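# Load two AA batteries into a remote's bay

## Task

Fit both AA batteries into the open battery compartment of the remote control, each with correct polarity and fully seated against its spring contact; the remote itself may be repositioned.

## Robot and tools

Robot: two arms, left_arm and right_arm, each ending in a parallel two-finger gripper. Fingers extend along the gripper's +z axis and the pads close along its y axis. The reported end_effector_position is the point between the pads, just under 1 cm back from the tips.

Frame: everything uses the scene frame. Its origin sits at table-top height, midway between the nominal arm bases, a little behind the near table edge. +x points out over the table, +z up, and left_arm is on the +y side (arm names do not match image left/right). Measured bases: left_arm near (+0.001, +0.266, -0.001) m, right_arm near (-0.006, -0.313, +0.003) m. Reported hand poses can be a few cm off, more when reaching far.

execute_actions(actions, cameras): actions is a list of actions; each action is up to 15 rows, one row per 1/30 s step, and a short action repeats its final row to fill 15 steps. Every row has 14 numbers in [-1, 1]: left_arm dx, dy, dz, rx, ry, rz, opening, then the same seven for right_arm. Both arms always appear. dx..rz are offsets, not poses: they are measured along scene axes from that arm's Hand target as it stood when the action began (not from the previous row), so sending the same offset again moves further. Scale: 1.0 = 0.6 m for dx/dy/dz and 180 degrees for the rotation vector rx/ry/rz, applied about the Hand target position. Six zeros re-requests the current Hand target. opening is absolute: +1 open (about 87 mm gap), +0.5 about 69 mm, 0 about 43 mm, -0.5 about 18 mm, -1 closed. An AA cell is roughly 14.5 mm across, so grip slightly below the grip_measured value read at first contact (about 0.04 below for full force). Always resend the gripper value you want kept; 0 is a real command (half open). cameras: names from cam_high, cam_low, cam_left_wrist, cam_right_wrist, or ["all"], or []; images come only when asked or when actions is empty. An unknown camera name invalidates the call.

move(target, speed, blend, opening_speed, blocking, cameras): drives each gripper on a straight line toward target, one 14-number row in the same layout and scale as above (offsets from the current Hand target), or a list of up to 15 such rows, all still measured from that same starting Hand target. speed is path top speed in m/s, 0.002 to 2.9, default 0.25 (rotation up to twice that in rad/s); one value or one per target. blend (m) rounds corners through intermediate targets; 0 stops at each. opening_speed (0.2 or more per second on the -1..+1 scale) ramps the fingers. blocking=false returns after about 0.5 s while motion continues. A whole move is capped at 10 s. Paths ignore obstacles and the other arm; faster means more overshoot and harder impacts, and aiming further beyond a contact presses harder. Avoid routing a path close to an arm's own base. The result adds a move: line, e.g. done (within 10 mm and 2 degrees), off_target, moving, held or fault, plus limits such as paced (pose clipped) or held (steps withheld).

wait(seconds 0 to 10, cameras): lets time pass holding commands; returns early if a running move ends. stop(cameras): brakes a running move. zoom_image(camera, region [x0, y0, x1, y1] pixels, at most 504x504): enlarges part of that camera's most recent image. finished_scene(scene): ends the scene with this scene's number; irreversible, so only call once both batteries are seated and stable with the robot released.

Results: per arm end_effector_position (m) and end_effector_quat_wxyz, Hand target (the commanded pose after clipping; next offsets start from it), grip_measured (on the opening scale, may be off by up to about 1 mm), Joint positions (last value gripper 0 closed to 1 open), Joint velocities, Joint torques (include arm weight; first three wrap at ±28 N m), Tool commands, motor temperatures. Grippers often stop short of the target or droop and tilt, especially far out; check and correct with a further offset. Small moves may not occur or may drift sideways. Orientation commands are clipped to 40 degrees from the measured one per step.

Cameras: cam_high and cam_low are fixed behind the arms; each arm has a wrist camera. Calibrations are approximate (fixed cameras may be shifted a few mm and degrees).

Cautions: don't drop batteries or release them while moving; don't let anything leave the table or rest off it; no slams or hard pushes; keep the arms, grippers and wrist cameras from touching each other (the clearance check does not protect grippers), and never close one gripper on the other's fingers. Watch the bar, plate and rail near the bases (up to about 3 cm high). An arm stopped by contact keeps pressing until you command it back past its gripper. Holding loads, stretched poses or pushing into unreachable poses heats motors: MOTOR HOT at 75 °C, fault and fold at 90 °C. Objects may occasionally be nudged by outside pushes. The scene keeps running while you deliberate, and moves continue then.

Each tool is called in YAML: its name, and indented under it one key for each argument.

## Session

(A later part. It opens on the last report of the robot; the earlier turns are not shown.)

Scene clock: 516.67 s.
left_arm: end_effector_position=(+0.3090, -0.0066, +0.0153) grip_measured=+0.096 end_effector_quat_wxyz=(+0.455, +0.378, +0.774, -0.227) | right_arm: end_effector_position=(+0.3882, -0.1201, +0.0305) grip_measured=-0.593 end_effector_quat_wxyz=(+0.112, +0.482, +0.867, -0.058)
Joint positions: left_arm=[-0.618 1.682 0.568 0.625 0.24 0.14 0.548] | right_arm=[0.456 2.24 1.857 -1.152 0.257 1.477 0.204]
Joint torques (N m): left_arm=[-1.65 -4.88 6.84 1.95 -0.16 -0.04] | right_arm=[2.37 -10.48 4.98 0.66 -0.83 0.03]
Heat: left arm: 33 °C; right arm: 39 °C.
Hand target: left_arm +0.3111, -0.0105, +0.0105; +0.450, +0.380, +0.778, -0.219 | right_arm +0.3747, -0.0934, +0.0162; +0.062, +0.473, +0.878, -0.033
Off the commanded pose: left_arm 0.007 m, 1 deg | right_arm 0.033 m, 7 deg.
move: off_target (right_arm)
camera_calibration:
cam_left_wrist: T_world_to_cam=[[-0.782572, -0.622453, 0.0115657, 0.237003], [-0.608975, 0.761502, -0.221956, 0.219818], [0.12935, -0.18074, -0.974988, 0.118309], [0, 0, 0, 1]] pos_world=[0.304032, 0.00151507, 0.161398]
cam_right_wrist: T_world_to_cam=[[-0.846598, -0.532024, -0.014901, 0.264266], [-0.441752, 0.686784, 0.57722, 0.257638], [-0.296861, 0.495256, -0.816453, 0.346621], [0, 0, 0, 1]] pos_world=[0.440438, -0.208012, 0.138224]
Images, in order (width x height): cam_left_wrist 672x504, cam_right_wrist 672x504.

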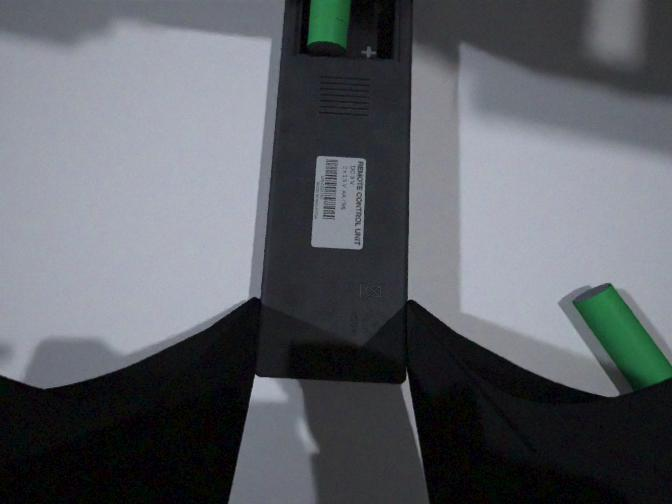

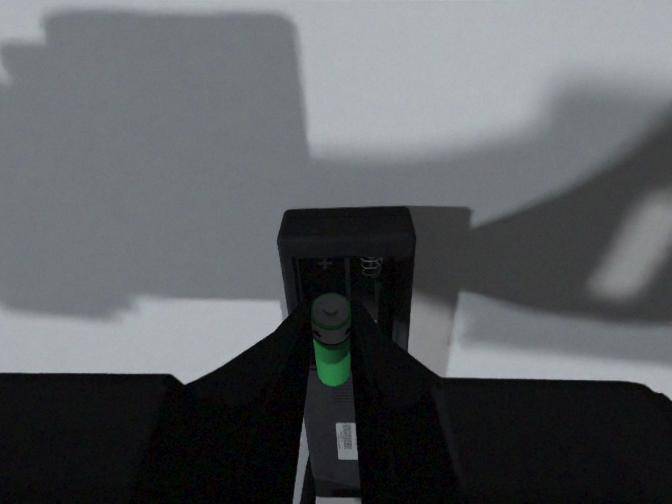

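move:
  target:
    - [0,0,0,0,0,0,-0.05,0.009,0.006,0.004,0,0,0,-0.7]
    - [0,0,0,0,0,0,-0.05,0.009,0.006,-0.012,0.0466,0.0303,0,-0.7]
  speed: 0.06
  cameras: ["cam_left_wrist", "cam_right_wrist"]

zoom_image:
  camera: "cam_left_wrist"
  region: [280, 0, 430, 90]

zoom_image:
  camera: "cam_right_wrist"
  region: [270, 200, 420, 400]

Scene clock: 530.47 s.
left_arm: end_effector_position=(+0.3096, -0.0062, +0.0153) grip_measured=+0.096 end_effector_quat_wxyz=(+0.455, +0.376, +0.775, -0.225) | right_arm: end_effector_position=(+0.3906, -0.1207, +0.0164) grip_measured=-0.593 end_effector_quat_wxyz=(+0.035, +0.487, +0.873, -0.020)
Joint positions: left_arm=[-0.618 1.682 0.569 0.625 0.235 0.137 0.548] | right_arm=[0.383 2.289 1.876 -1.14 0.086 1.409 0.204]
Joint torques (N m): left_arm=[-1.62 -4.86 6.79 1.95 -0.11 0] | right_arm=[2.84 -10.19 7.3 0.45 -0.95 0.05]
Heat: left arm: 33 °C; right arm: 39 °C.
Hand target: left_arm +0.3110, -0.0105, +0.0105; +0.450, +0.380, +0.778, -0.219 | right_arm +0.3802, -0.0898, +0.0092; -0.014, +0.474, +0.880, +0.009
Off the commanded pose: left_arm 0.007 m, 1 deg | right_arm 0.034 m, 7 deg.
move: off_target (right_arm)
camera_calibration:
cam_left_wrist: T_world_to_cam=[[-0.778711, -0.62726, 0.0123995, 0.236491], [-0.613845, 0.757675, -0.221638, 0.221375], [0.12963, -0.180203, -0.97505, 0.118215], [0, 0, 0, 1]] pos_world=[0.304724, 0.00191382, 0.161398]
cam_right_wrist: T_world_to_cam=[[-0.848711, -0.528814, -0.00675533, 0.266873], [-0.37746, 0.596752, 0.708104, 0.229098], [-0.370424, 0.603525, -0.706076, 0.376149], [0, 0, 0, 1]] pos_world=[0.452307, -0.222604, 0.105168]
Images, in order (width x height): cam_left_wrist 672x504, cam_right_wrist 672x504.

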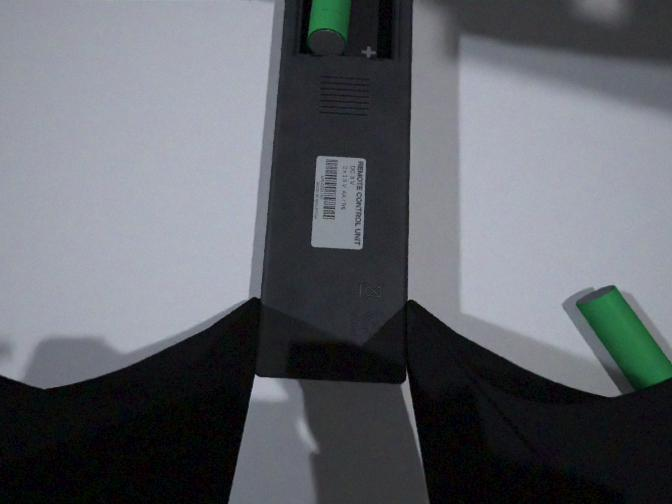

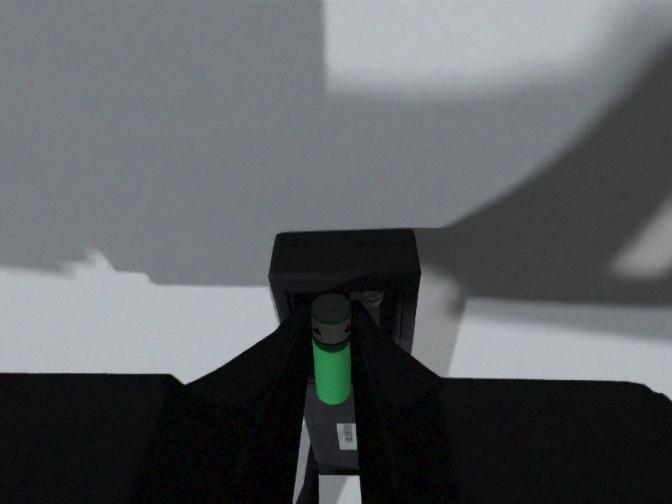

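Scaled by 3.360.

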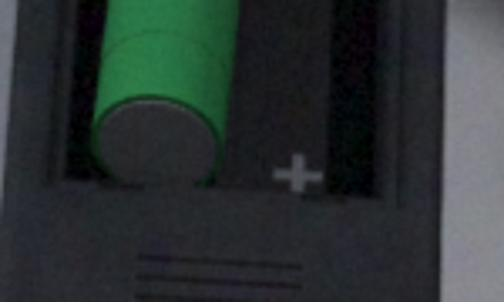

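Scaled by 2.520.

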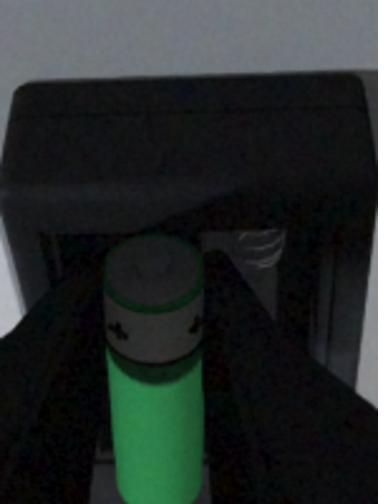

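move:
  target: [0,0,0,0,0,0,-0.05,0.002,0,-0.006,-0.06,-0.039,0,-0.7]
  speed: 0.06
  cameras: ["cam_left_wrist", "cam_right_wrist"]

zoom_image:
  camera: "cam_left_wrist"
  region: [280, 0, 430, 90]

zoom_image:
  camera: "cam_right_wrist"
  region: [270, 220, 420, 420]

Scene clock: 575.77 s.
left_arm: end_effector_position=(+0.3096, -0.0062, +0.0153) grip_measured=+0.096 end_effector_quat_wxyz=(+0.455, +0.376, +0.775, -0.225) | right_arm: end_effector_position=(+0.3911, -0.1203, +0.0148) grip_measured=-0.593 end_effector_quat_wxyz=(+0.109, +0.474, +0.871, -0.070)
Joint positions: left_arm=[-0.618 1.682 0.569 0.625 0.235 0.137 0.548] | right_arm=[0.457 2.289 1.876 -1.144 0.266 1.462 0.204]
Joint velocities: left_arm=[0.012 0.007 -0.022 -0.154 -0.022 -0.022 -0.004] | right_arm=[within noise]
Joint torques (N m): left_arm=[-1.66 -4.88 6.83 1.95 -0.11 -0.01] | right_arm=[4.12 -11.81 5.15 0.7 -0.47 0.36]
Heat: left arm: 33 °C; right arm: 40 °C.
Hand target: left_arm +0.3110, -0.0105, +0.0105; +0.450, +0.380, +0.778, -0.219 | right_arm +0.3813, -0.0899, +0.0055; +0.084, +0.472, +0.877, -0.045
Off the commanded pose: left_arm 0.007 m, 1 deg | right_arm 0.033 m, 4 deg.
move: off_target (right_arm)
camera_calibration:
cam_left_wrist: T_world_to_cam=[[-0.778711, -0.62726, 0.0123995, 0.236491], [-0.613845, 0.757675, -0.221638, 0.221375], [0.12963, -0.180203, -0.97505, 0.118215], [0, 0, 0, 1]] pos_world=[0.304724, 0.00191382, 0.161398]
cam_right_wrist: T_world_to_cam=[[-0.838528, -0.544734, 0.0116368, 0.261327], [-0.44149, 0.691808, 0.571391, 0.268742], [-0.319306, 0.47399, -0.820596, 0.34107], [0, 0, 0, 1]] pos_world=[0.446683, -0.205228, 0.123283]
Images, in order (width x height): cam_left_wrist 672x504, cam_right_wrist 672x504.

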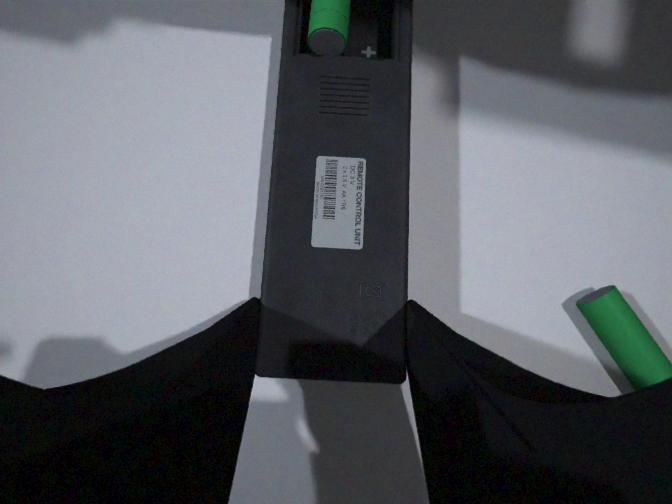

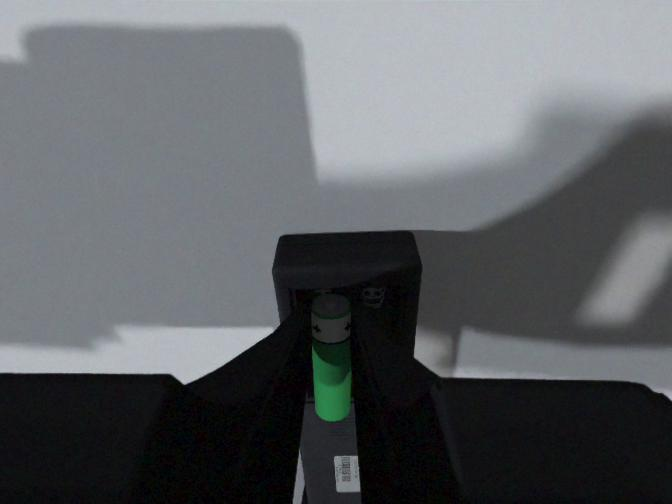

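Scaled by 3.360.

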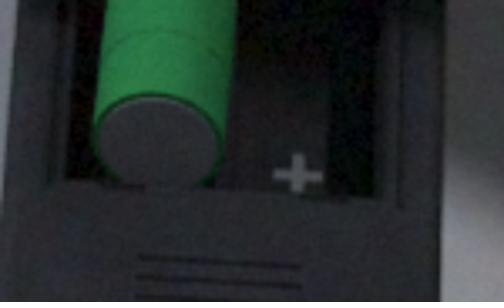

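Scaled by 2.520.

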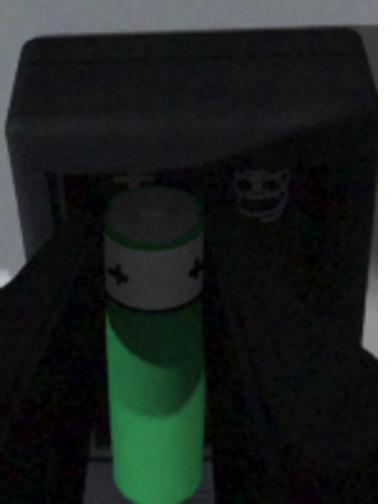

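move:
  target:
    - [0,0,0,0,0,0,-0.05,0.0145,-0.0335,0.041,-0.028,-0.018,0,-0.7]
    - [0,0,0,0,0,0,-0.05,0.0293,-0.0623,0.0658,-0.056,-0.0363,0,-0.7]
  speed: 0.08
  blend: [0.02, 0]
  cameras: ["cam_left_wrist", "cam_right_wrist"]

zoom_image:
  camera: "cam_left_wrist"
  region: [280, 0, 430, 90]

zoom_image:
  camera: "cam_right_wrist"
  region: [270, 200, 420, 420]

Scene clock: 658.77 s.
left_arm: end_effector_position=(+0.3110, -0.0087, +0.0154) grip_measured=+0.096 end_effector_quat_wxyz=(+0.455, +0.377, +0.774, -0.226) | right_arm: end_effector_position=(+0.3905, -0.1311, +0.0211) grip_measured=-0.593 end_effector_quat_wxyz=(+0.151, +0.459, +0.868, -0.112)
Joint positions: left_arm=[-0.621 1.69 0.578 0.625 0.234 0.137 0.548] | right_arm=[0.484 2.288 1.892 -1.188 0.385 1.469 0.204]
Joint torques (N m): left_arm=[-1.35 -5.74 5.98 1.94 -0.11 0] | right_arm=[0.92 -17.06 8.34 0.19 0.43 0.17]
Motor temperatures (°C): left_arm=[23 27 34 33 19 20 21] | right_arm=[23 45 31 21 20 22 24]
Heat: left arm: 34 °C; right arm: 45 °C.
Hand target: left_arm +0.3110, -0.0106, +0.0106; +0.450, +0.380, +0.778, -0.219 | right_arm +0.3990, -0.1272, +0.0450; +0.175, +0.464, +0.863, -0.094
Off the commanded pose: left_arm 0.005 m, 1 deg | right_arm 0.026 m, 4 deg.
move: off_target (right_arm)
camera_calibration:
cam_left_wrist: T_world_to_cam=[[-0.780427, -0.625131, 0.0120602, 0.236581], [-0.611564, 0.759192, -0.22275, 0.223496], [0.130092, -0.181216, -0.974801, 0.117528], [0, 0, 0, 1]] pos_world=[0.306027, -0.000484352, 0.161497]
cam_right_wrist: T_world_to_cam=[[-0.82749, -0.559331, 0.0490851, 0.247807], [-0.474068, 0.742833, 0.472714, 0.293734], [-0.300865, 0.367896, -0.879848, 0.331283], [0, 0, 0, 1]] pos_world=[0.443979, -0.201467, 0.140463]
Images, in order (width x height): cam_left_wrist 672x504, cam_right_wrist 672x504.

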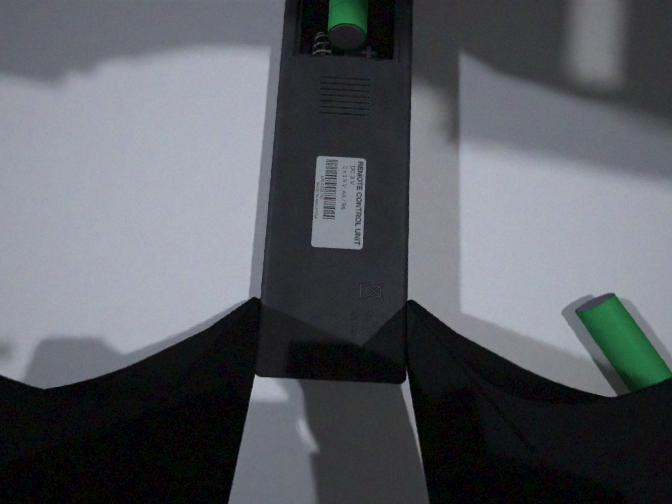

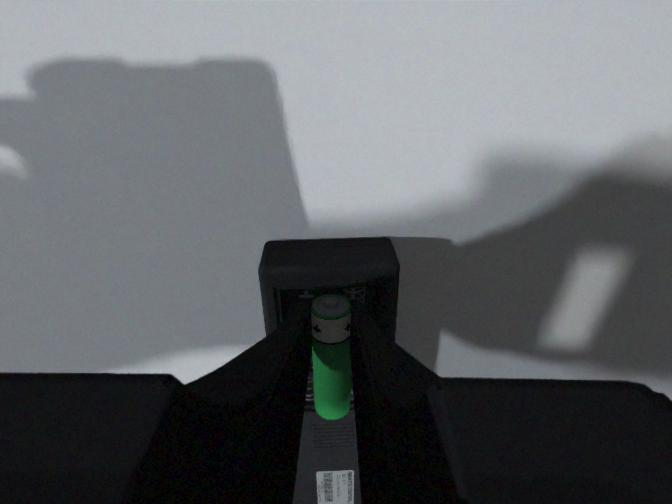

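Scaled by 3.360.

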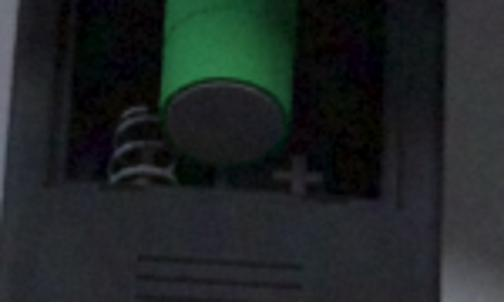

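Scaled by 2.291.

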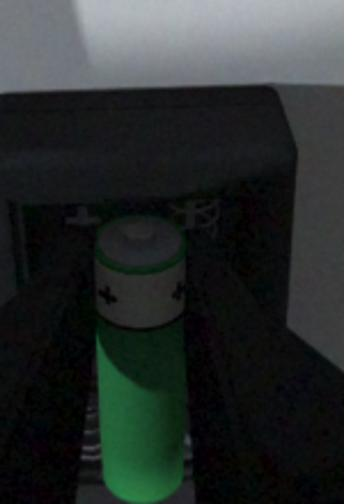

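move:
  target:
    - [0,0,0,0,0,0,-0.05,0,0,0.05,0,0,0,-0.7]
    - [0,0,0,0,0,0,-0.05,0.0075,-0.008,0.05,-0.0373,-0.0242,0,-0.7]
  speed: 0.1
  cameras: ["cam_left_wrist", "cam_right_wrist"]

zoom_image:
  camera: "cam_left_wrist"
  region: [280, 0, 430, 90]

zoom_image:
  camera: "cam_right_wrist"
  region: [250, 200, 420, 420]

Scene clock: 687.47 s.
left_arm: end_effector_position=(+0.3110, -0.0087, +0.0154) grip_measured=+0.096 end_effector_quat_wxyz=(+0.455, +0.377, +0.774, -0.226) | right_arm: end_effector_position=(+0.3981, -0.1340, +0.0541) grip_measured=-0.593 end_effector_quat_wxyz=(+0.212, +0.448, +0.857, -0.143)
Joint positions: left_arm=[-0.621 1.69 0.578 0.625 0.234 0.137 0.548] | right_arm=[0.526 2.288 2.002 -1.301 0.524 1.505 0.204]
Joint torques (N m): left_arm=[-1.35 -5.75 5.97 1.95 -0.11 0.01] | right_arm=[0.85 -16.98 7.16 0.25 0.49 0.23]
Motor temperatures (°C): left_arm=[23 28 33 33 19 20 21] | right_arm=[23 54 32 21 20 22 24]
Heat: left arm: 33 °C; right arm: 54 °C.
Hand target: left_arm +0.3110, -0.0106, +0.0106; +0.450, +0.380, +0.778, -0.219 | right_arm +0.4034, -0.1321, +0.0750; +0.234, +0.457, +0.849, -0.127
Off the commanded pose: left_arm 0.005 m, 1 deg | right_arm 0.022 m, 3 deg.
move: off_target (right_arm)
camera_calibration:
cam_left_wrist: T_world_to_cam=[[-0.780427, -0.625131, 0.0120602, 0.236581], [-0.611564, 0.759192, -0.22275, 0.223496], [0.130092, -0.181216, -0.974801, 0.117528], [0, 0, 0, 1]] pos_world=[0.306027, -0.000484352, 0.161497]
cam_right_wrist: T_world_to_cam=[[-0.824571, -0.563671, 0.048557, 0.249174], [-0.515649, 0.784078, 0.345438, 0.312968], [-0.232786, 0.2598, -0.937185, 0.325209], [0, 0, 0, 1]] pos_world=[0.442548, -0.189429, 0.184571]
Images, in order (width x height): cam_left_wrist 672x504, cam_right_wrist 672x504.

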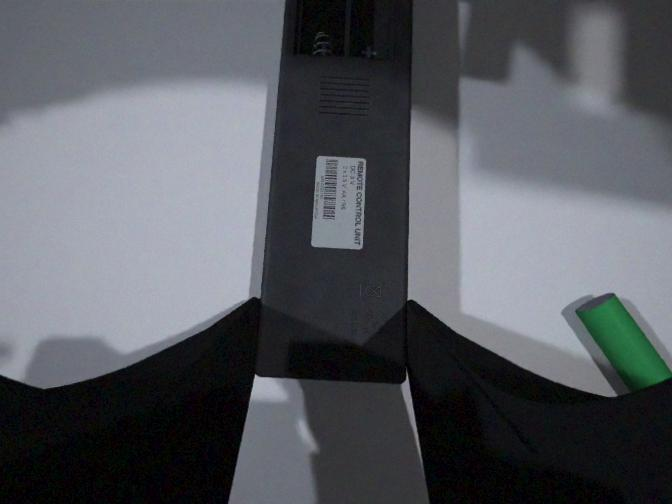

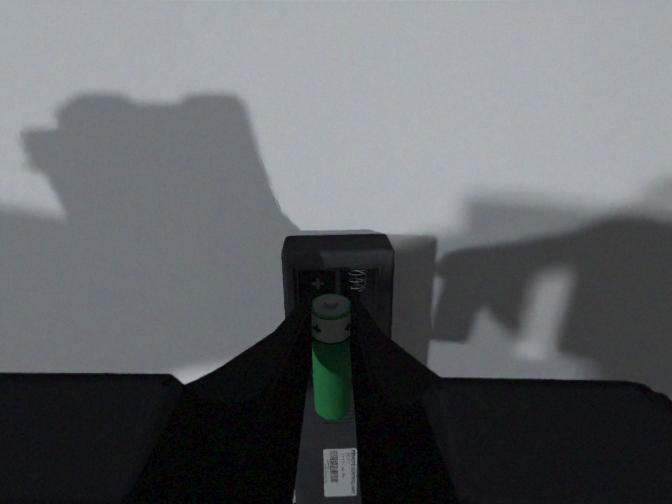

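Scaled by 3.360.

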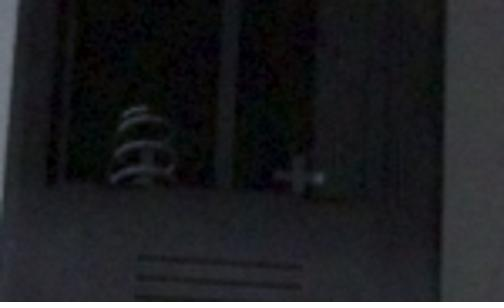

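Scaled by 2.291.

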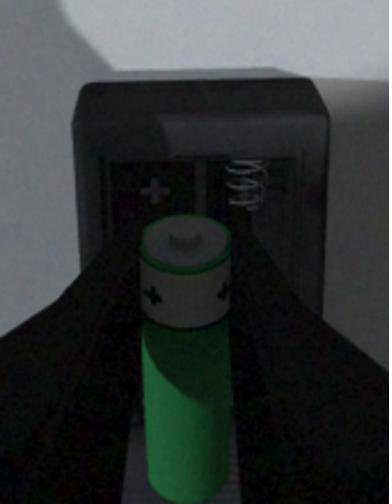

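move:
  target: [0,0,0,0,0,0,-0.05,0.0015,0.0005,-0.0633,0,0,0,-0.7]
  speed: 0.1
  cameras: ["cam_left_wrist", "cam_right_wrist"]

zoom_image:
  camera: "cam_left_wrist"
  region: [280, 0, 430, 90]

zoom_image:
  camera: "cam_right_wrist"
  region: [250, 200, 420, 420]

Scene clock: 709.70 s.
left_arm: end_effector_position=(+0.3110, -0.0087, +0.0154) grip_measured=+0.096 end_effector_quat_wxyz=(+0.455, +0.377, +0.774, -0.226) | right_arm: end_effector_position=(+0.3985, -0.1340, +0.0298) grip_measured=-0.593 end_effector_quat_wxyz=(+0.216, +0.450, +0.856, -0.139)
Joint positions: left_arm=[-0.621 1.69 0.578 0.625 0.234 0.137 0.548] | right_arm=[0.526 2.288 1.905 -1.194 0.525 1.506 0.204]
Joint torques (N m): left_arm=[-1.36 -5.81 5.98 1.96 -0.1 0] | right_arm=[0.79 -15.19 5.2 0.59 0.49 0.21]
Motor temperatures (°C): left_arm=[23 28 33 34 19 20 21] | right_arm=[23 58 33 21 20 22 24]
Heat: left arm: 34 °C; right arm: 58 °C.
Hand target: left_arm +0.3110, -0.0106, +0.0106; +0.450, +0.380, +0.778, -0.219 | right_arm +0.4044, -0.1318, +0.0371; +0.235, +0.457, +0.849, -0.127
Off the commanded pose: left_arm 0.005 m, 1 deg | right_arm 0.010 m, 3 deg.
move: off_target (right_arm)
camera_calibration:
cam_left_wrist: T_world_to_cam=[[-0.780427, -0.625131, 0.0120602, 0.236581], [-0.611564, 0.759192, -0.22275, 0.223496], [0.130092, -0.181216, -0.974801, 0.117528], [0, 0, 0, 1]] pos_world=[0.306027, -0.000484352, 0.161497]
cam_right_wrist: T_world_to_cam=[[-0.825481, -0.563199, 0.0372547, 0.251432], [-0.518675, 0.782942, 0.343479, 0.322576], [-0.222615, 0.264212, -0.938421, 0.298966], [0, 0, 0, 1]] pos_world=[0.441419, -0.189942, 0.160391]
Images, in order (width x height): cam_left_wrist 672x504, cam_right_wrist 672x504.

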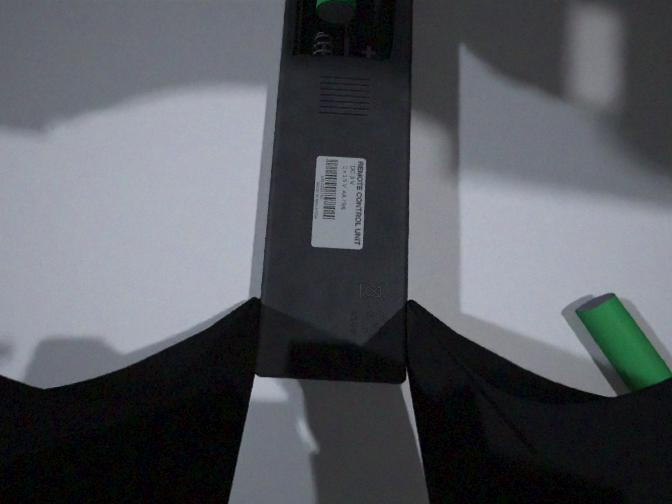

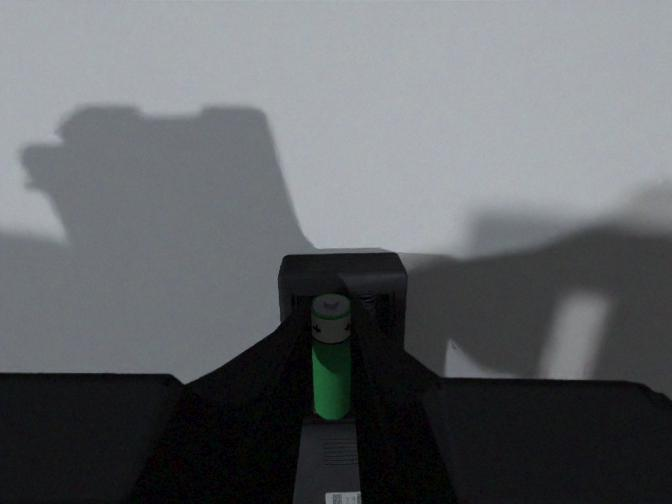

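Scaled by 3.360.

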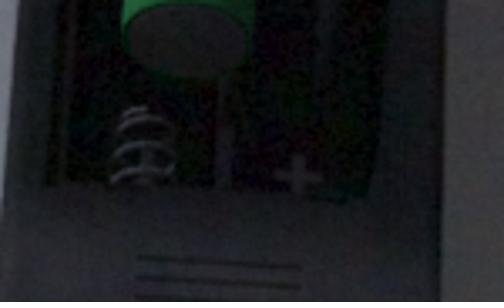

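Scaled by 2.291.

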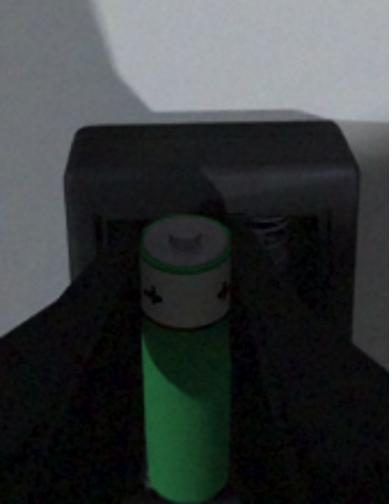

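move:
  target:
    - [0,0,0,0,0,0,-0.05,0.007,0.012,0.012,0,0,0,-0.7]
  speed: 0.08
  cameras: ["cam_left_wrist", "cam_right_wrist"]

zoom_image:
  camera: "cam_left_wrist"
  region: [280, 0, 430, 90]

zoom_image:
  camera: "cam_right_wrist"
  region: [250, 200, 420, 420]

Scene clock: 720.53 s.
left_arm: end_effector_position=(+0.3110, -0.0087, +0.0154) grip_measured=+0.096 end_effector_quat_wxyz=(+0.455, +0.377, +0.774, -0.226) | right_arm: end_effector_position=(+0.4042, -0.1267, +0.0408) grip_measured=-0.593 end_effector_quat_wxyz=(+0.223, +0.453, +0.854, -0.126)
Joint positions: left_arm=[-0.621 1.69 0.578 0.625 0.234 0.137 0.548] | right_arm=[0.533 2.288 1.95 -1.211 0.525 1.514 0.204]
Joint torques (N m): left_arm=[-1.36 -5.75 5.94 1.95 -0.11 -0.01] | right_arm=[0.9 -12.4 8.29 0.26 0.5 0.22]
Motor temperatures (°C): left_arm=[23 28 33 34 19 20 21] | right_arm=[23 57 33 21 20 22 24]
Heat: left arm: 34 °C; right arm: 57 °C.
Hand target: left_arm +0.3110, -0.0106, +0.0106; +0.450, +0.380, +0.778, -0.219 | right_arm +0.4086, -0.1246, +0.0443; +0.235, +0.457, +0.849, -0.127
Off the commanded pose: left_arm 0.005 m, 1 deg | right_arm 0.006 m, 1 deg.
move: done
camera_calibration:
cam_left_wrist: T_world_to_cam=[[-0.780427, -0.625131, 0.0120602, 0.236581], [-0.611564, 0.759192, -0.22275, 0.223496], [0.130092, -0.181216, -0.974801, 0.117528], [0, 0, 0, 1]] pos_world=[0.306027, -0.000484352, 0.161497]
cam_right_wrist: T_world_to_cam=[[-0.825752, -0.56399, 0.0070396, 0.261055], [-0.528004, 0.777333, 0.342003, 0.319158], [-0.198358, 0.278693, -0.939672, 0.300781], [0, 0, 0, 1]] pos_world=[0.443745, -0.184685, 0.171645]
Images, in order (width x height): cam_left_wrist 672x504, cam_right_wrist 672x504.

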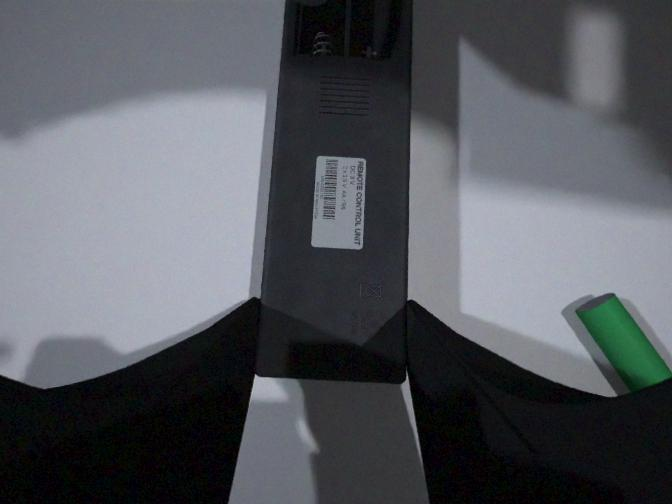

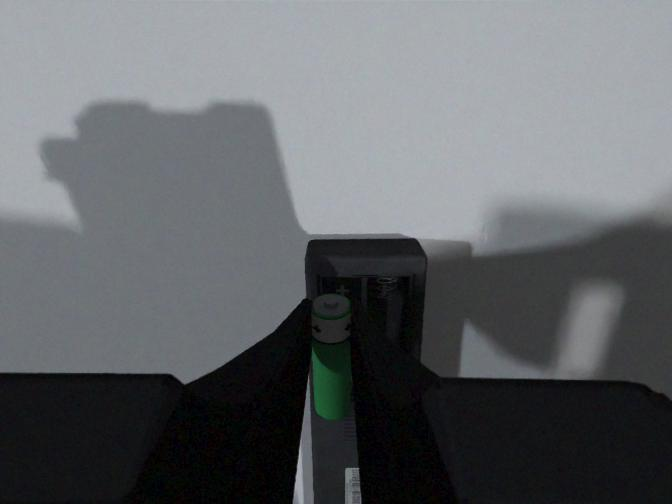

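Scaled by 3.360.

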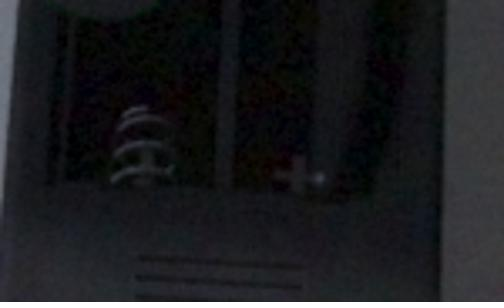

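Scaled by 2.291.

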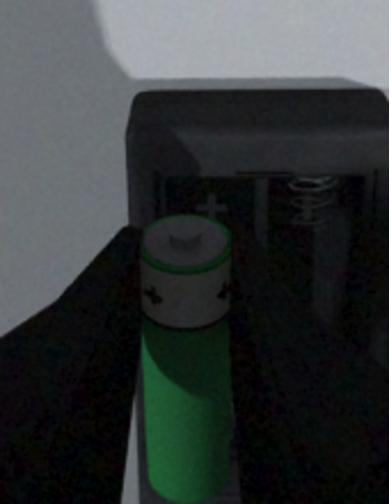

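move:
  target:
    - [0,0,0,0,0,0,-0.05,-0.0032,-0.0165,0,0,0,0,-0.7]
    - [0,0,0,0,0,0,-0.05,-0.0032,-0.0165,-0.012,0,0,0,-0.7]
  speed: 0.08
  cameras: ["cam_left_wrist", "cam_right_wrist"]

zoom_image:
  camera: "cam_left_wrist"
  region: [280, 0, 430, 90]

zoom_image:
  camera: "cam_right_wrist"
  region: [250, 200, 420, 420]

Scene clock: 731.77 s.
left_arm: end_effector_position=(+0.3110, -0.0087, +0.0154) grip_measured=+0.096 end_effector_quat_wxyz=(+0.455, +0.377, +0.774, -0.226) | right_arm: end_effector_position=(+0.3991, -0.1316, +0.0300) grip_measured=-0.593 end_effector_quat_wxyz=(+0.218, +0.452, +0.854, -0.136)
Joint positions: left_arm=[-0.621 1.69 0.578 0.625 0.234 0.137 0.548] | right_arm=[0.53 2.288 1.906 -1.19 0.526 1.514 0.204]
Joint torques (N m): left_arm=[-1.35 -5.76 5.98 1.95 -0.11 0] | right_arm=[-0.34 -15.1 5.29 0.57 0.49 0.05]
Motor temperatures (°C): left_arm=[23 28 33 34 19 20 21] | right_arm=[23 55 33 21 20 22 25]
Heat: left arm: 34 °C; right arm: 55 °C.
Hand target: left_arm +0.3110, -0.0106, +0.0106; +0.450, +0.380, +0.778, -0.219 | right_arm +0.4067, -0.1344, +0.0371; +0.235, +0.457, +0.849, -0.127
Off the commanded pose: left_arm 0.005 m, 1 deg | right_arm 0.011 m, 2 deg.
move: off_target (right_arm)
camera_calibration:
cam_left_wrist: T_world_to_cam=[[-0.780427, -0.625131, 0.0120602, 0.236581], [-0.611564, 0.759192, -0.22275, 0.223496], [0.130092, -0.181216, -0.974801, 0.117528], [0, 0, 0, 1]] pos_world=[0.306027, -0.000484352, 0.161497]
cam_right_wrist: T_world_to_cam=[[-0.827256, -0.561091, 0.0287176, 0.254408], [-0.519256, 0.783093, 0.342257, 0.321273], [-0.214526, 0.268222, -0.939168, 0.296082], [0, 0, 0, 1]] pos_world=[0.4408, -0.188256, 0.160807]
Images, in order (width x height): cam_left_wrist 672x504, cam_right_wrist 672x504.

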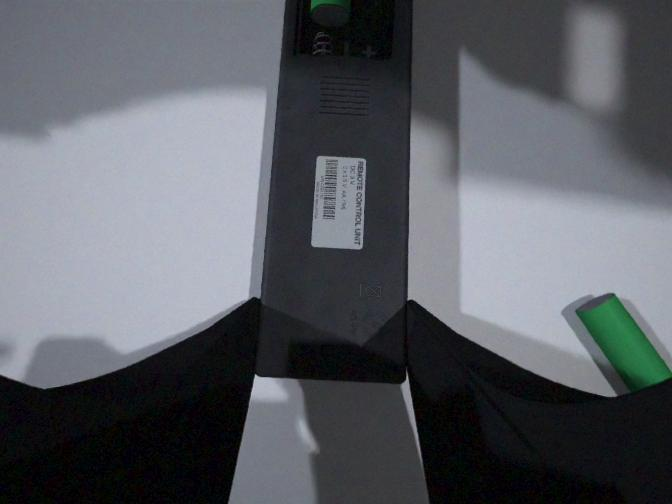

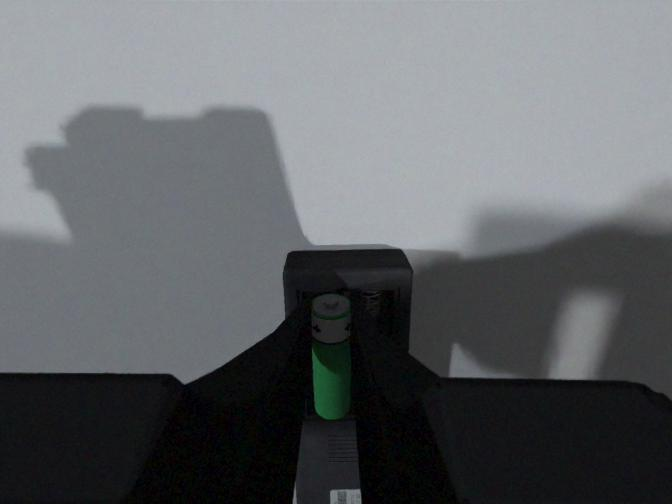

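Scaled by 3.360.

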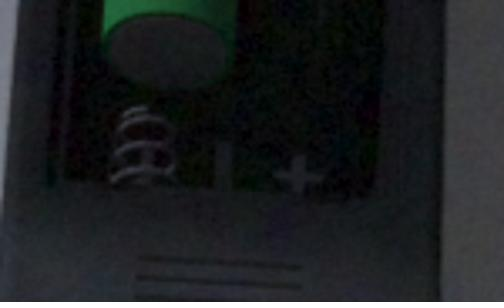

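Scaled by 2.291.

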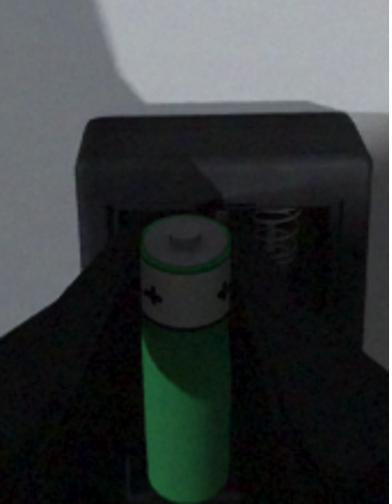

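move:
  target:
    - [0,0,0,0,0,0,-0.05,0.004,0.006,0.012,0,0,0,-0.7]
    - [0,0,0,0,0,0,-0.05,0.004,0.006,-0.006,0,0,0,-0.7]
  speed: 0.08
  cameras: ["cam_left_wrist", "cam_right_wrist"]

zoom_image:
  camera: "cam_left_wrist"
  region: [280, 0, 430, 90]

zoom_image:
  camera: "cam_right_wrist"
  region: [250, 200, 420, 420]

Scene clock: 740.97 s.
left_arm: end_effector_position=(+0.3110, -0.0087, +0.0154) grip_measured=+0.096 end_effector_quat_wxyz=(+0.455, +0.377, +0.774, -0.226) | right_arm: end_effector_position=(+0.4027, -0.1294, +0.0340) grip_measured=-0.593 end_effector_quat_wxyz=(+0.222, +0.453, +0.854, -0.130)
Joint positions: left_arm=[-0.621 1.69 0.578 0.625 0.234 0.137 0.548] | right_arm=[0.53 2.288 1.923 -1.191 0.526 1.514 0.204]
Joint torques (N m): left_arm=[-1.35 -5.76 5.98 1.95 -0.1 0] | right_arm=[0.05 -13.14 5.65 0.64 0.49 0.1]
Motor temperatures (°C): left_arm=[23 28 33 34 19 20 21] | right_arm=[23 55 33 21 20 22 25]
Heat: left arm: 34 °C; right arm: 55 °C.
Hand target: left_arm +0.3110, -0.0106, +0.0106; +0.450, +0.380, +0.778, -0.219 | right_arm +0.4091, -0.1308, +0.0335; +0.235, +0.457, +0.849, -0.127
Off the commanded pose: left_arm 0.005 m, 1 deg | right_arm 0.007 m, 2 deg.
move: done
camera_calibration:
cam_left_wrist: T_world_to_cam=[[-0.780427, -0.625131, 0.0120602, 0.236581], [-0.611564, 0.759192, -0.22275, 0.223496], [0.130092, -0.181216, -0.974801, 0.117528], [0, 0, 0, 1]] pos_world=[0.306027, -0.000484352, 0.161497]
cam_right_wrist: T_world_to_cam=[[-0.827604, -0.56114, 0.0139213, 0.259244], [-0.523491, 0.780551, 0.34161, 0.321517], [-0.202557, 0.27543, -0.939739, 0.296226], [0, 0, 0, 1]] pos_world=[0.442865, -0.187078, 0.164933]
Images, in order (width x height): cam_left_wrist 672x504, cam_right_wrist 672x504.

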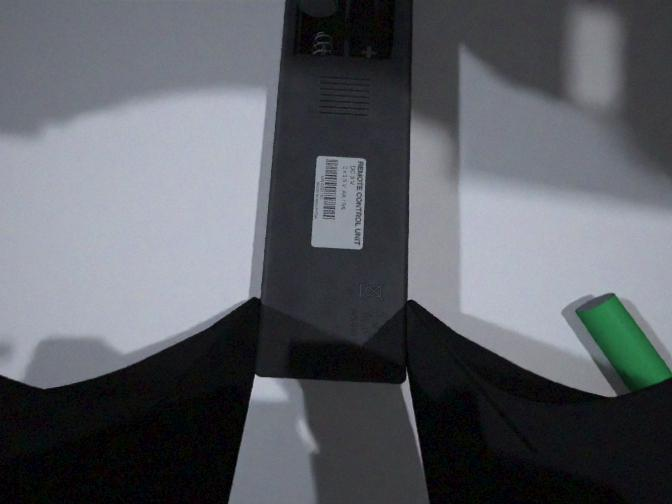

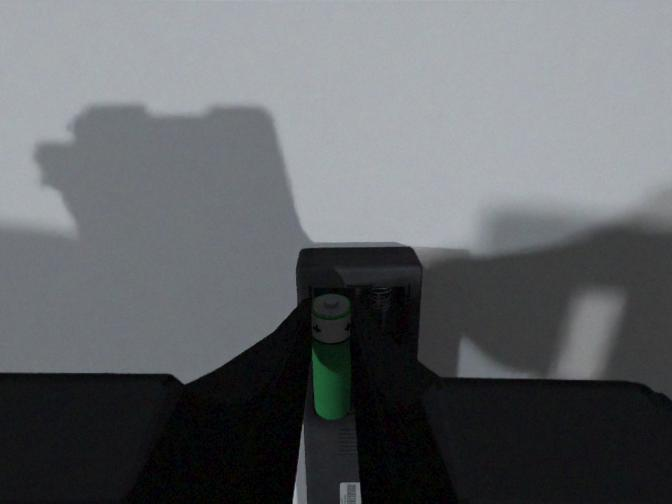

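Scaled by 3.360.

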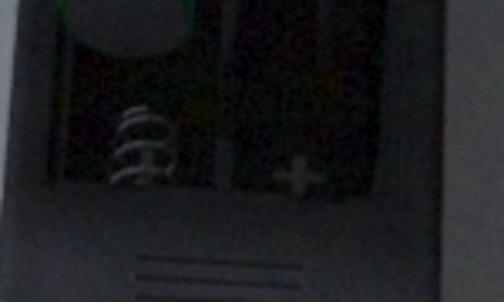

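Scaled by 2.291.

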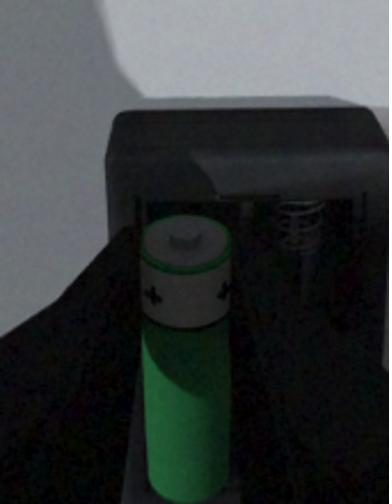

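move:
  target:
    - [0,0,0,0,0,0,-0.05,-0.0045,-0.003,-0.004,0,0,0,-0.7]
  speed: 0.08
  cameras: ["cam_left_wrist", "cam_right_wrist"]

zoom_image:
  camera: "cam_left_wrist"
  region: [280, 0, 430, 90]

Scene clock: 749.63 s.
left_arm: end_effector_position=(+0.3110, -0.0087, +0.0154) grip_measured=+0.096 end_effector_quat_wxyz=(+0.455, +0.377, +0.774, -0.226) | right_arm: end_effector_position=(+0.3999, -0.1311, +0.0272) grip_measured=-0.593 end_effector_quat_wxyz=(+0.219, +0.452, +0.854, -0.133)
Joint positions: left_arm=[-0.621 1.69 0.578 0.625 0.234 0.137 0.548] | right_arm=[0.53 2.288 1.895 -1.173 0.526 1.514 0.204]
Joint torques (N m): left_arm=[-1.35 -5.75 5.97 1.95 -0.11 0] | right_arm=[-0.01 -14.37 5.3 0.59 0.49 0.1]
Heat: left arm: 34 °C; right arm: 54 °C.
Hand target: left_arm +0.3110, -0.0106, +0.0106; +0.450, +0.380, +0.778, -0.219 | right_arm +0.4064, -0.1326, +0.0311; +0.235, +0.457, +0.849, -0.127
Off the commanded pose: left_arm 0.005 m, 1 deg | right_arm 0.008 m, 2 deg.
move: done
camera_calibration:
cam_left_wrist: T_world_to_cam=[[-0.780427, -0.625131, 0.0120602, 0.236581], [-0.611564, 0.759192, -0.22275, 0.223496], [0.130092, -0.181216, -0.974801, 0.117528], [0, 0, 0, 1]] pos_world=[0.306027, -0.000484352, 0.161497]
cam_right_wrist: T_world_to_cam=[[-0.827438, -0.561084, 0.0230387, 0.255812], [-0.52084, 0.782135, 0.342039, 0.32278], [-0.209932, 0.271017, -0.939403, 0.292008], [0, 0, 0, 1]] pos_world=[0.441087, -0.188065, 0.158017]
Images, in order (width x height): cam_left_wrist 672x504, cam_right_wrist 672x504.

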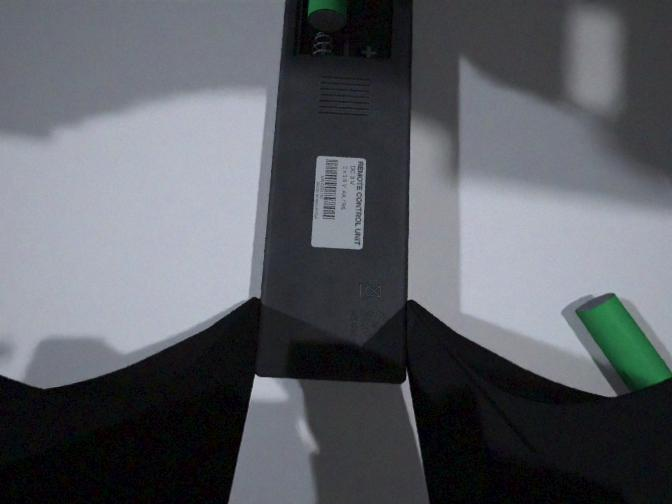

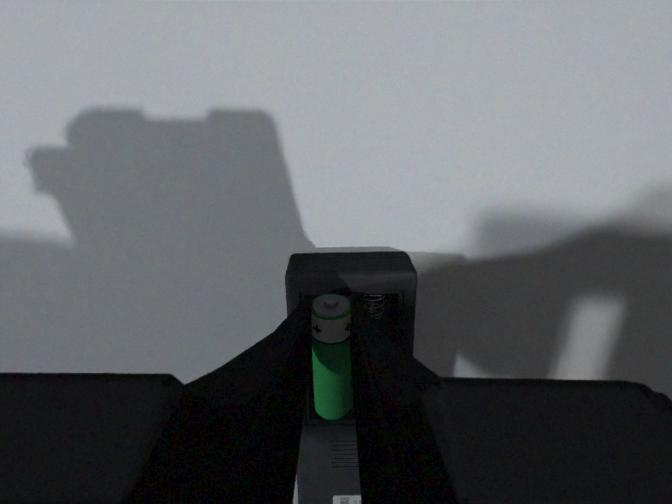

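Scaled by 3.360.

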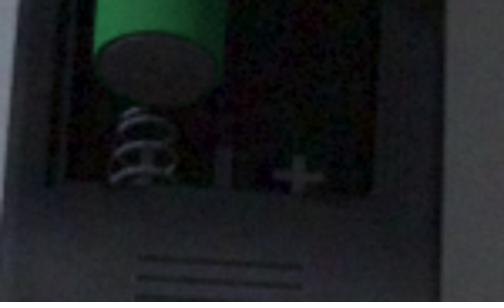

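move:
  target:
    - [0.0057,-0.0083,0,0,0,0,-0.05,-0.0133,0.0272,0,0,0,0,-0.7]
  speed: 0.06
  cameras: ["cam_left_wrist", "cam_right_wrist"]

zoom_image:
  camera: "cam_left_wrist"
  region: [280, 0, 430, 90]

zoom_image:
  camera: "cam_right_wrist"
  region: [250, 200, 420, 420]

Scene clock: 760.10 s.
left_arm: end_effector_position=(+0.3142, -0.0125, +0.0155) grip_measured=+0.096 end_effector_quat_wxyz=(+0.456, +0.377, +0.774, -0.227) | right_arm: end_effector_position=(+0.3994, -0.1281, +0.0289) grip_measured=-0.593 end_effector_quat_wxyz=(+0.234, +0.455, +0.848, -0.137)
Joint positions: left_arm=[-0.624 1.706 0.596 0.625 0.232 0.136 0.548] | right_arm=[0.548 2.288 1.895 -1.178 0.557 1.543 0.204]
Joint torques (N m): left_arm=[-1.63 -5.71 6.43 1.9 -0.15 -0.03] | right_arm=[2.1 -12.92 7.45 0.28 0.21 0.23]
Heat: left arm: 34 °C; right arm: 54 °C.
Hand target: left_arm +0.3145, -0.0155, +0.0105; +0.450, +0.380, +0.778, -0.219 | right_arm +0.3983, -0.1163, +0.0310; +0.235, +0.456, +0.849, -0.127
Off the commanded pose: left_arm 0.006 m, 1 deg | right_arm 0.012 m, 1 deg.
move: off_target (right_arm)
camera_calibration:
cam_left_wrist: T_world_to_cam=[[-0.781297, -0.624056, 0.0114003, 0.236973], [-0.610136, 0.759764, -0.224708, 0.2279], [0.131569, -0.182519, -0.974359, 0.116061], [0, 0, 0, 1]] pos_world=[0.308926, -0.00408214, 0.161594]
cam_right_wrist: T_world_to_cam=[[-0.831711, -0.555034, 0.0139255, 0.259701], [-0.523664, 0.792544, 0.312491, 0.32291], [-0.18448, 0.25261, -0.949819, 0.280421], [0, 0, 0, 1]] pos_world=[0.436824, -0.182615, 0.161826]
Images, in order (width x height): cam_left_wrist 672x504, cam_right_wrist 672x504.

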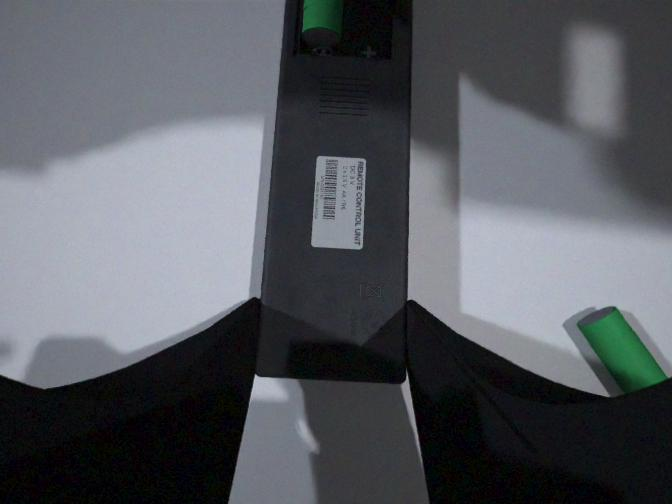

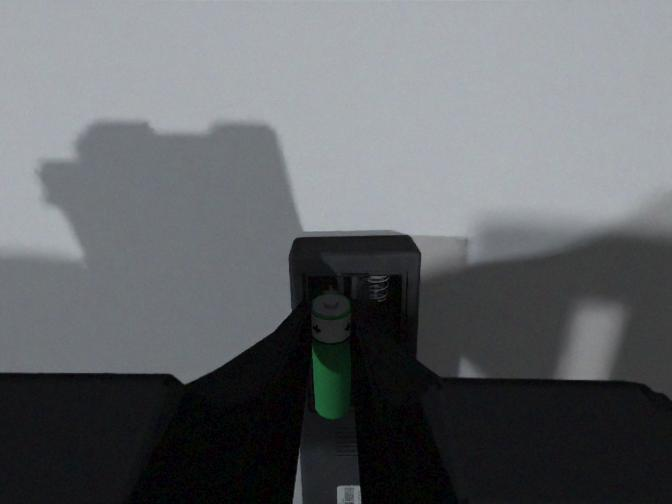

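Scaled by 3.360.

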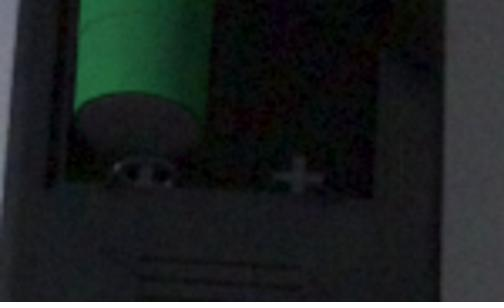

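Scaled by 2.291.

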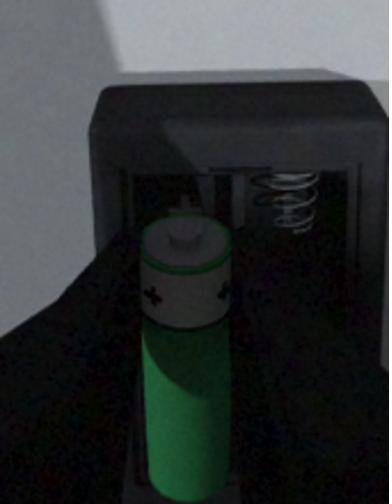

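move:
  target:
    - [0.0045,-0.0066,0,0,0,0,-0.05,-0.011,0.021,0.003,0,0,0,-0.7]
  speed: 0.06
  cameras: ["cam_left_wrist", "cam_right_wrist"]

zoom_image:
  camera: "cam_left_wrist"
  region: [280, 0, 430, 90]

zoom_image:
  camera: "cam_right_wrist"
  region: [250, 200, 420, 420]

Scene clock: 774.37 s.
left_arm: end_effector_position=(+0.3172, -0.0179, +0.0155) grip_measured=+0.096 end_effector_quat_wxyz=(+0.456, +0.377, +0.773, -0.227) | right_arm: end_effector_position=(+0.3882, -0.1078, +0.0325) grip_measured=-0.593 end_effector_quat_wxyz=(+0.234, +0.449, +0.852, -0.130)
Joint positions: left_arm=[-0.633 1.724 0.618 0.623 0.225 0.132 0.548] | right_arm=[0.597 2.288 1.911 -1.206 0.549 1.583 0.204]
Joint torques (N m): left_arm=[-1.29 -6.28 6.15 1.88 -0.12 0] | right_arm=[0.49 -11.7 8.51 0.19 0.31 0.22]
Heat: left arm: 34 °C; right arm: 53 °C.
Hand target: left_arm +0.3172, -0.0195, +0.0105; +0.450, +0.380, +0.778, -0.219 | right_arm +0.3917, -0.1037, +0.0328; +0.235, +0.456, +0.849, -0.127
Off the commanded pose: left_arm 0.005 m, 1 deg | right_arm 0.005 m, 1 deg.
move: done
camera_calibration:
cam_left_wrist: T_world_to_cam=[[-0.781654, -0.623613, 0.0111664, 0.236085], [-0.609529, 0.759959, -0.225692, 0.233666], [0.132259, -0.18322, -0.974135, 0.114453], [0, 0, 0, 1]] pos_world=[0.311826, -0.00938096, 0.161593]
cam_right_wrist: T_world_to_cam=[[-0.823123, -0.567833, 0.00581, 0.257171], [-0.536479, 0.780946, 0.319865, 0.303358], [-0.186167, 0.260171, -0.947445, 0.278085], [0, 0, 0, 1]] pos_world=[0.426199, -0.163226, 0.164943]
Images, in order (width x height): cam_left_wrist 672x504, cam_right_wrist 672x504.

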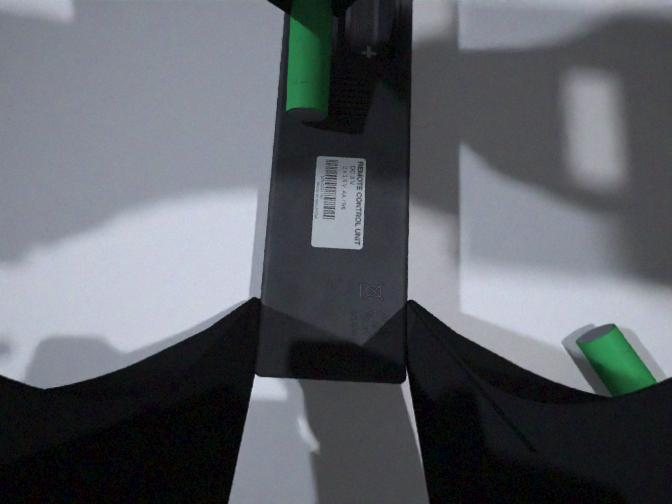

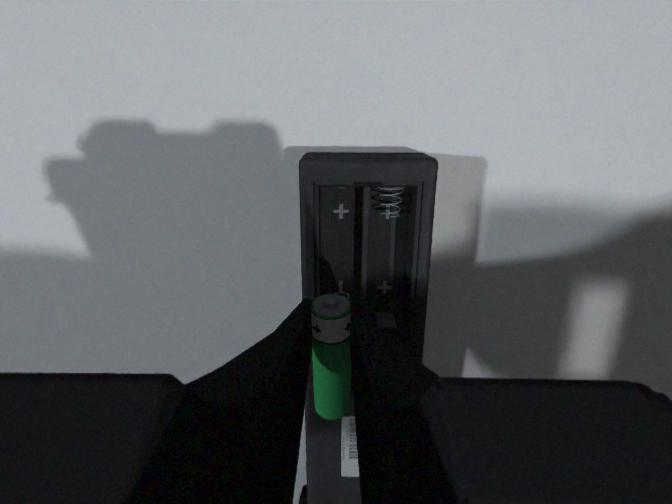

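Scaled by 3.360.

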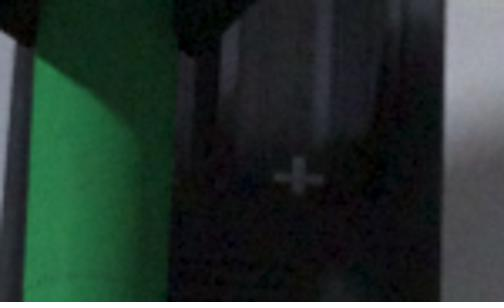

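Scaled by 2.291.

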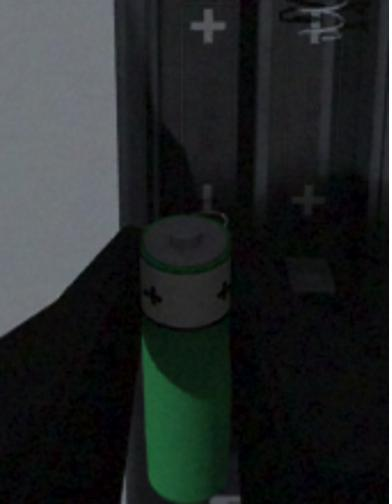

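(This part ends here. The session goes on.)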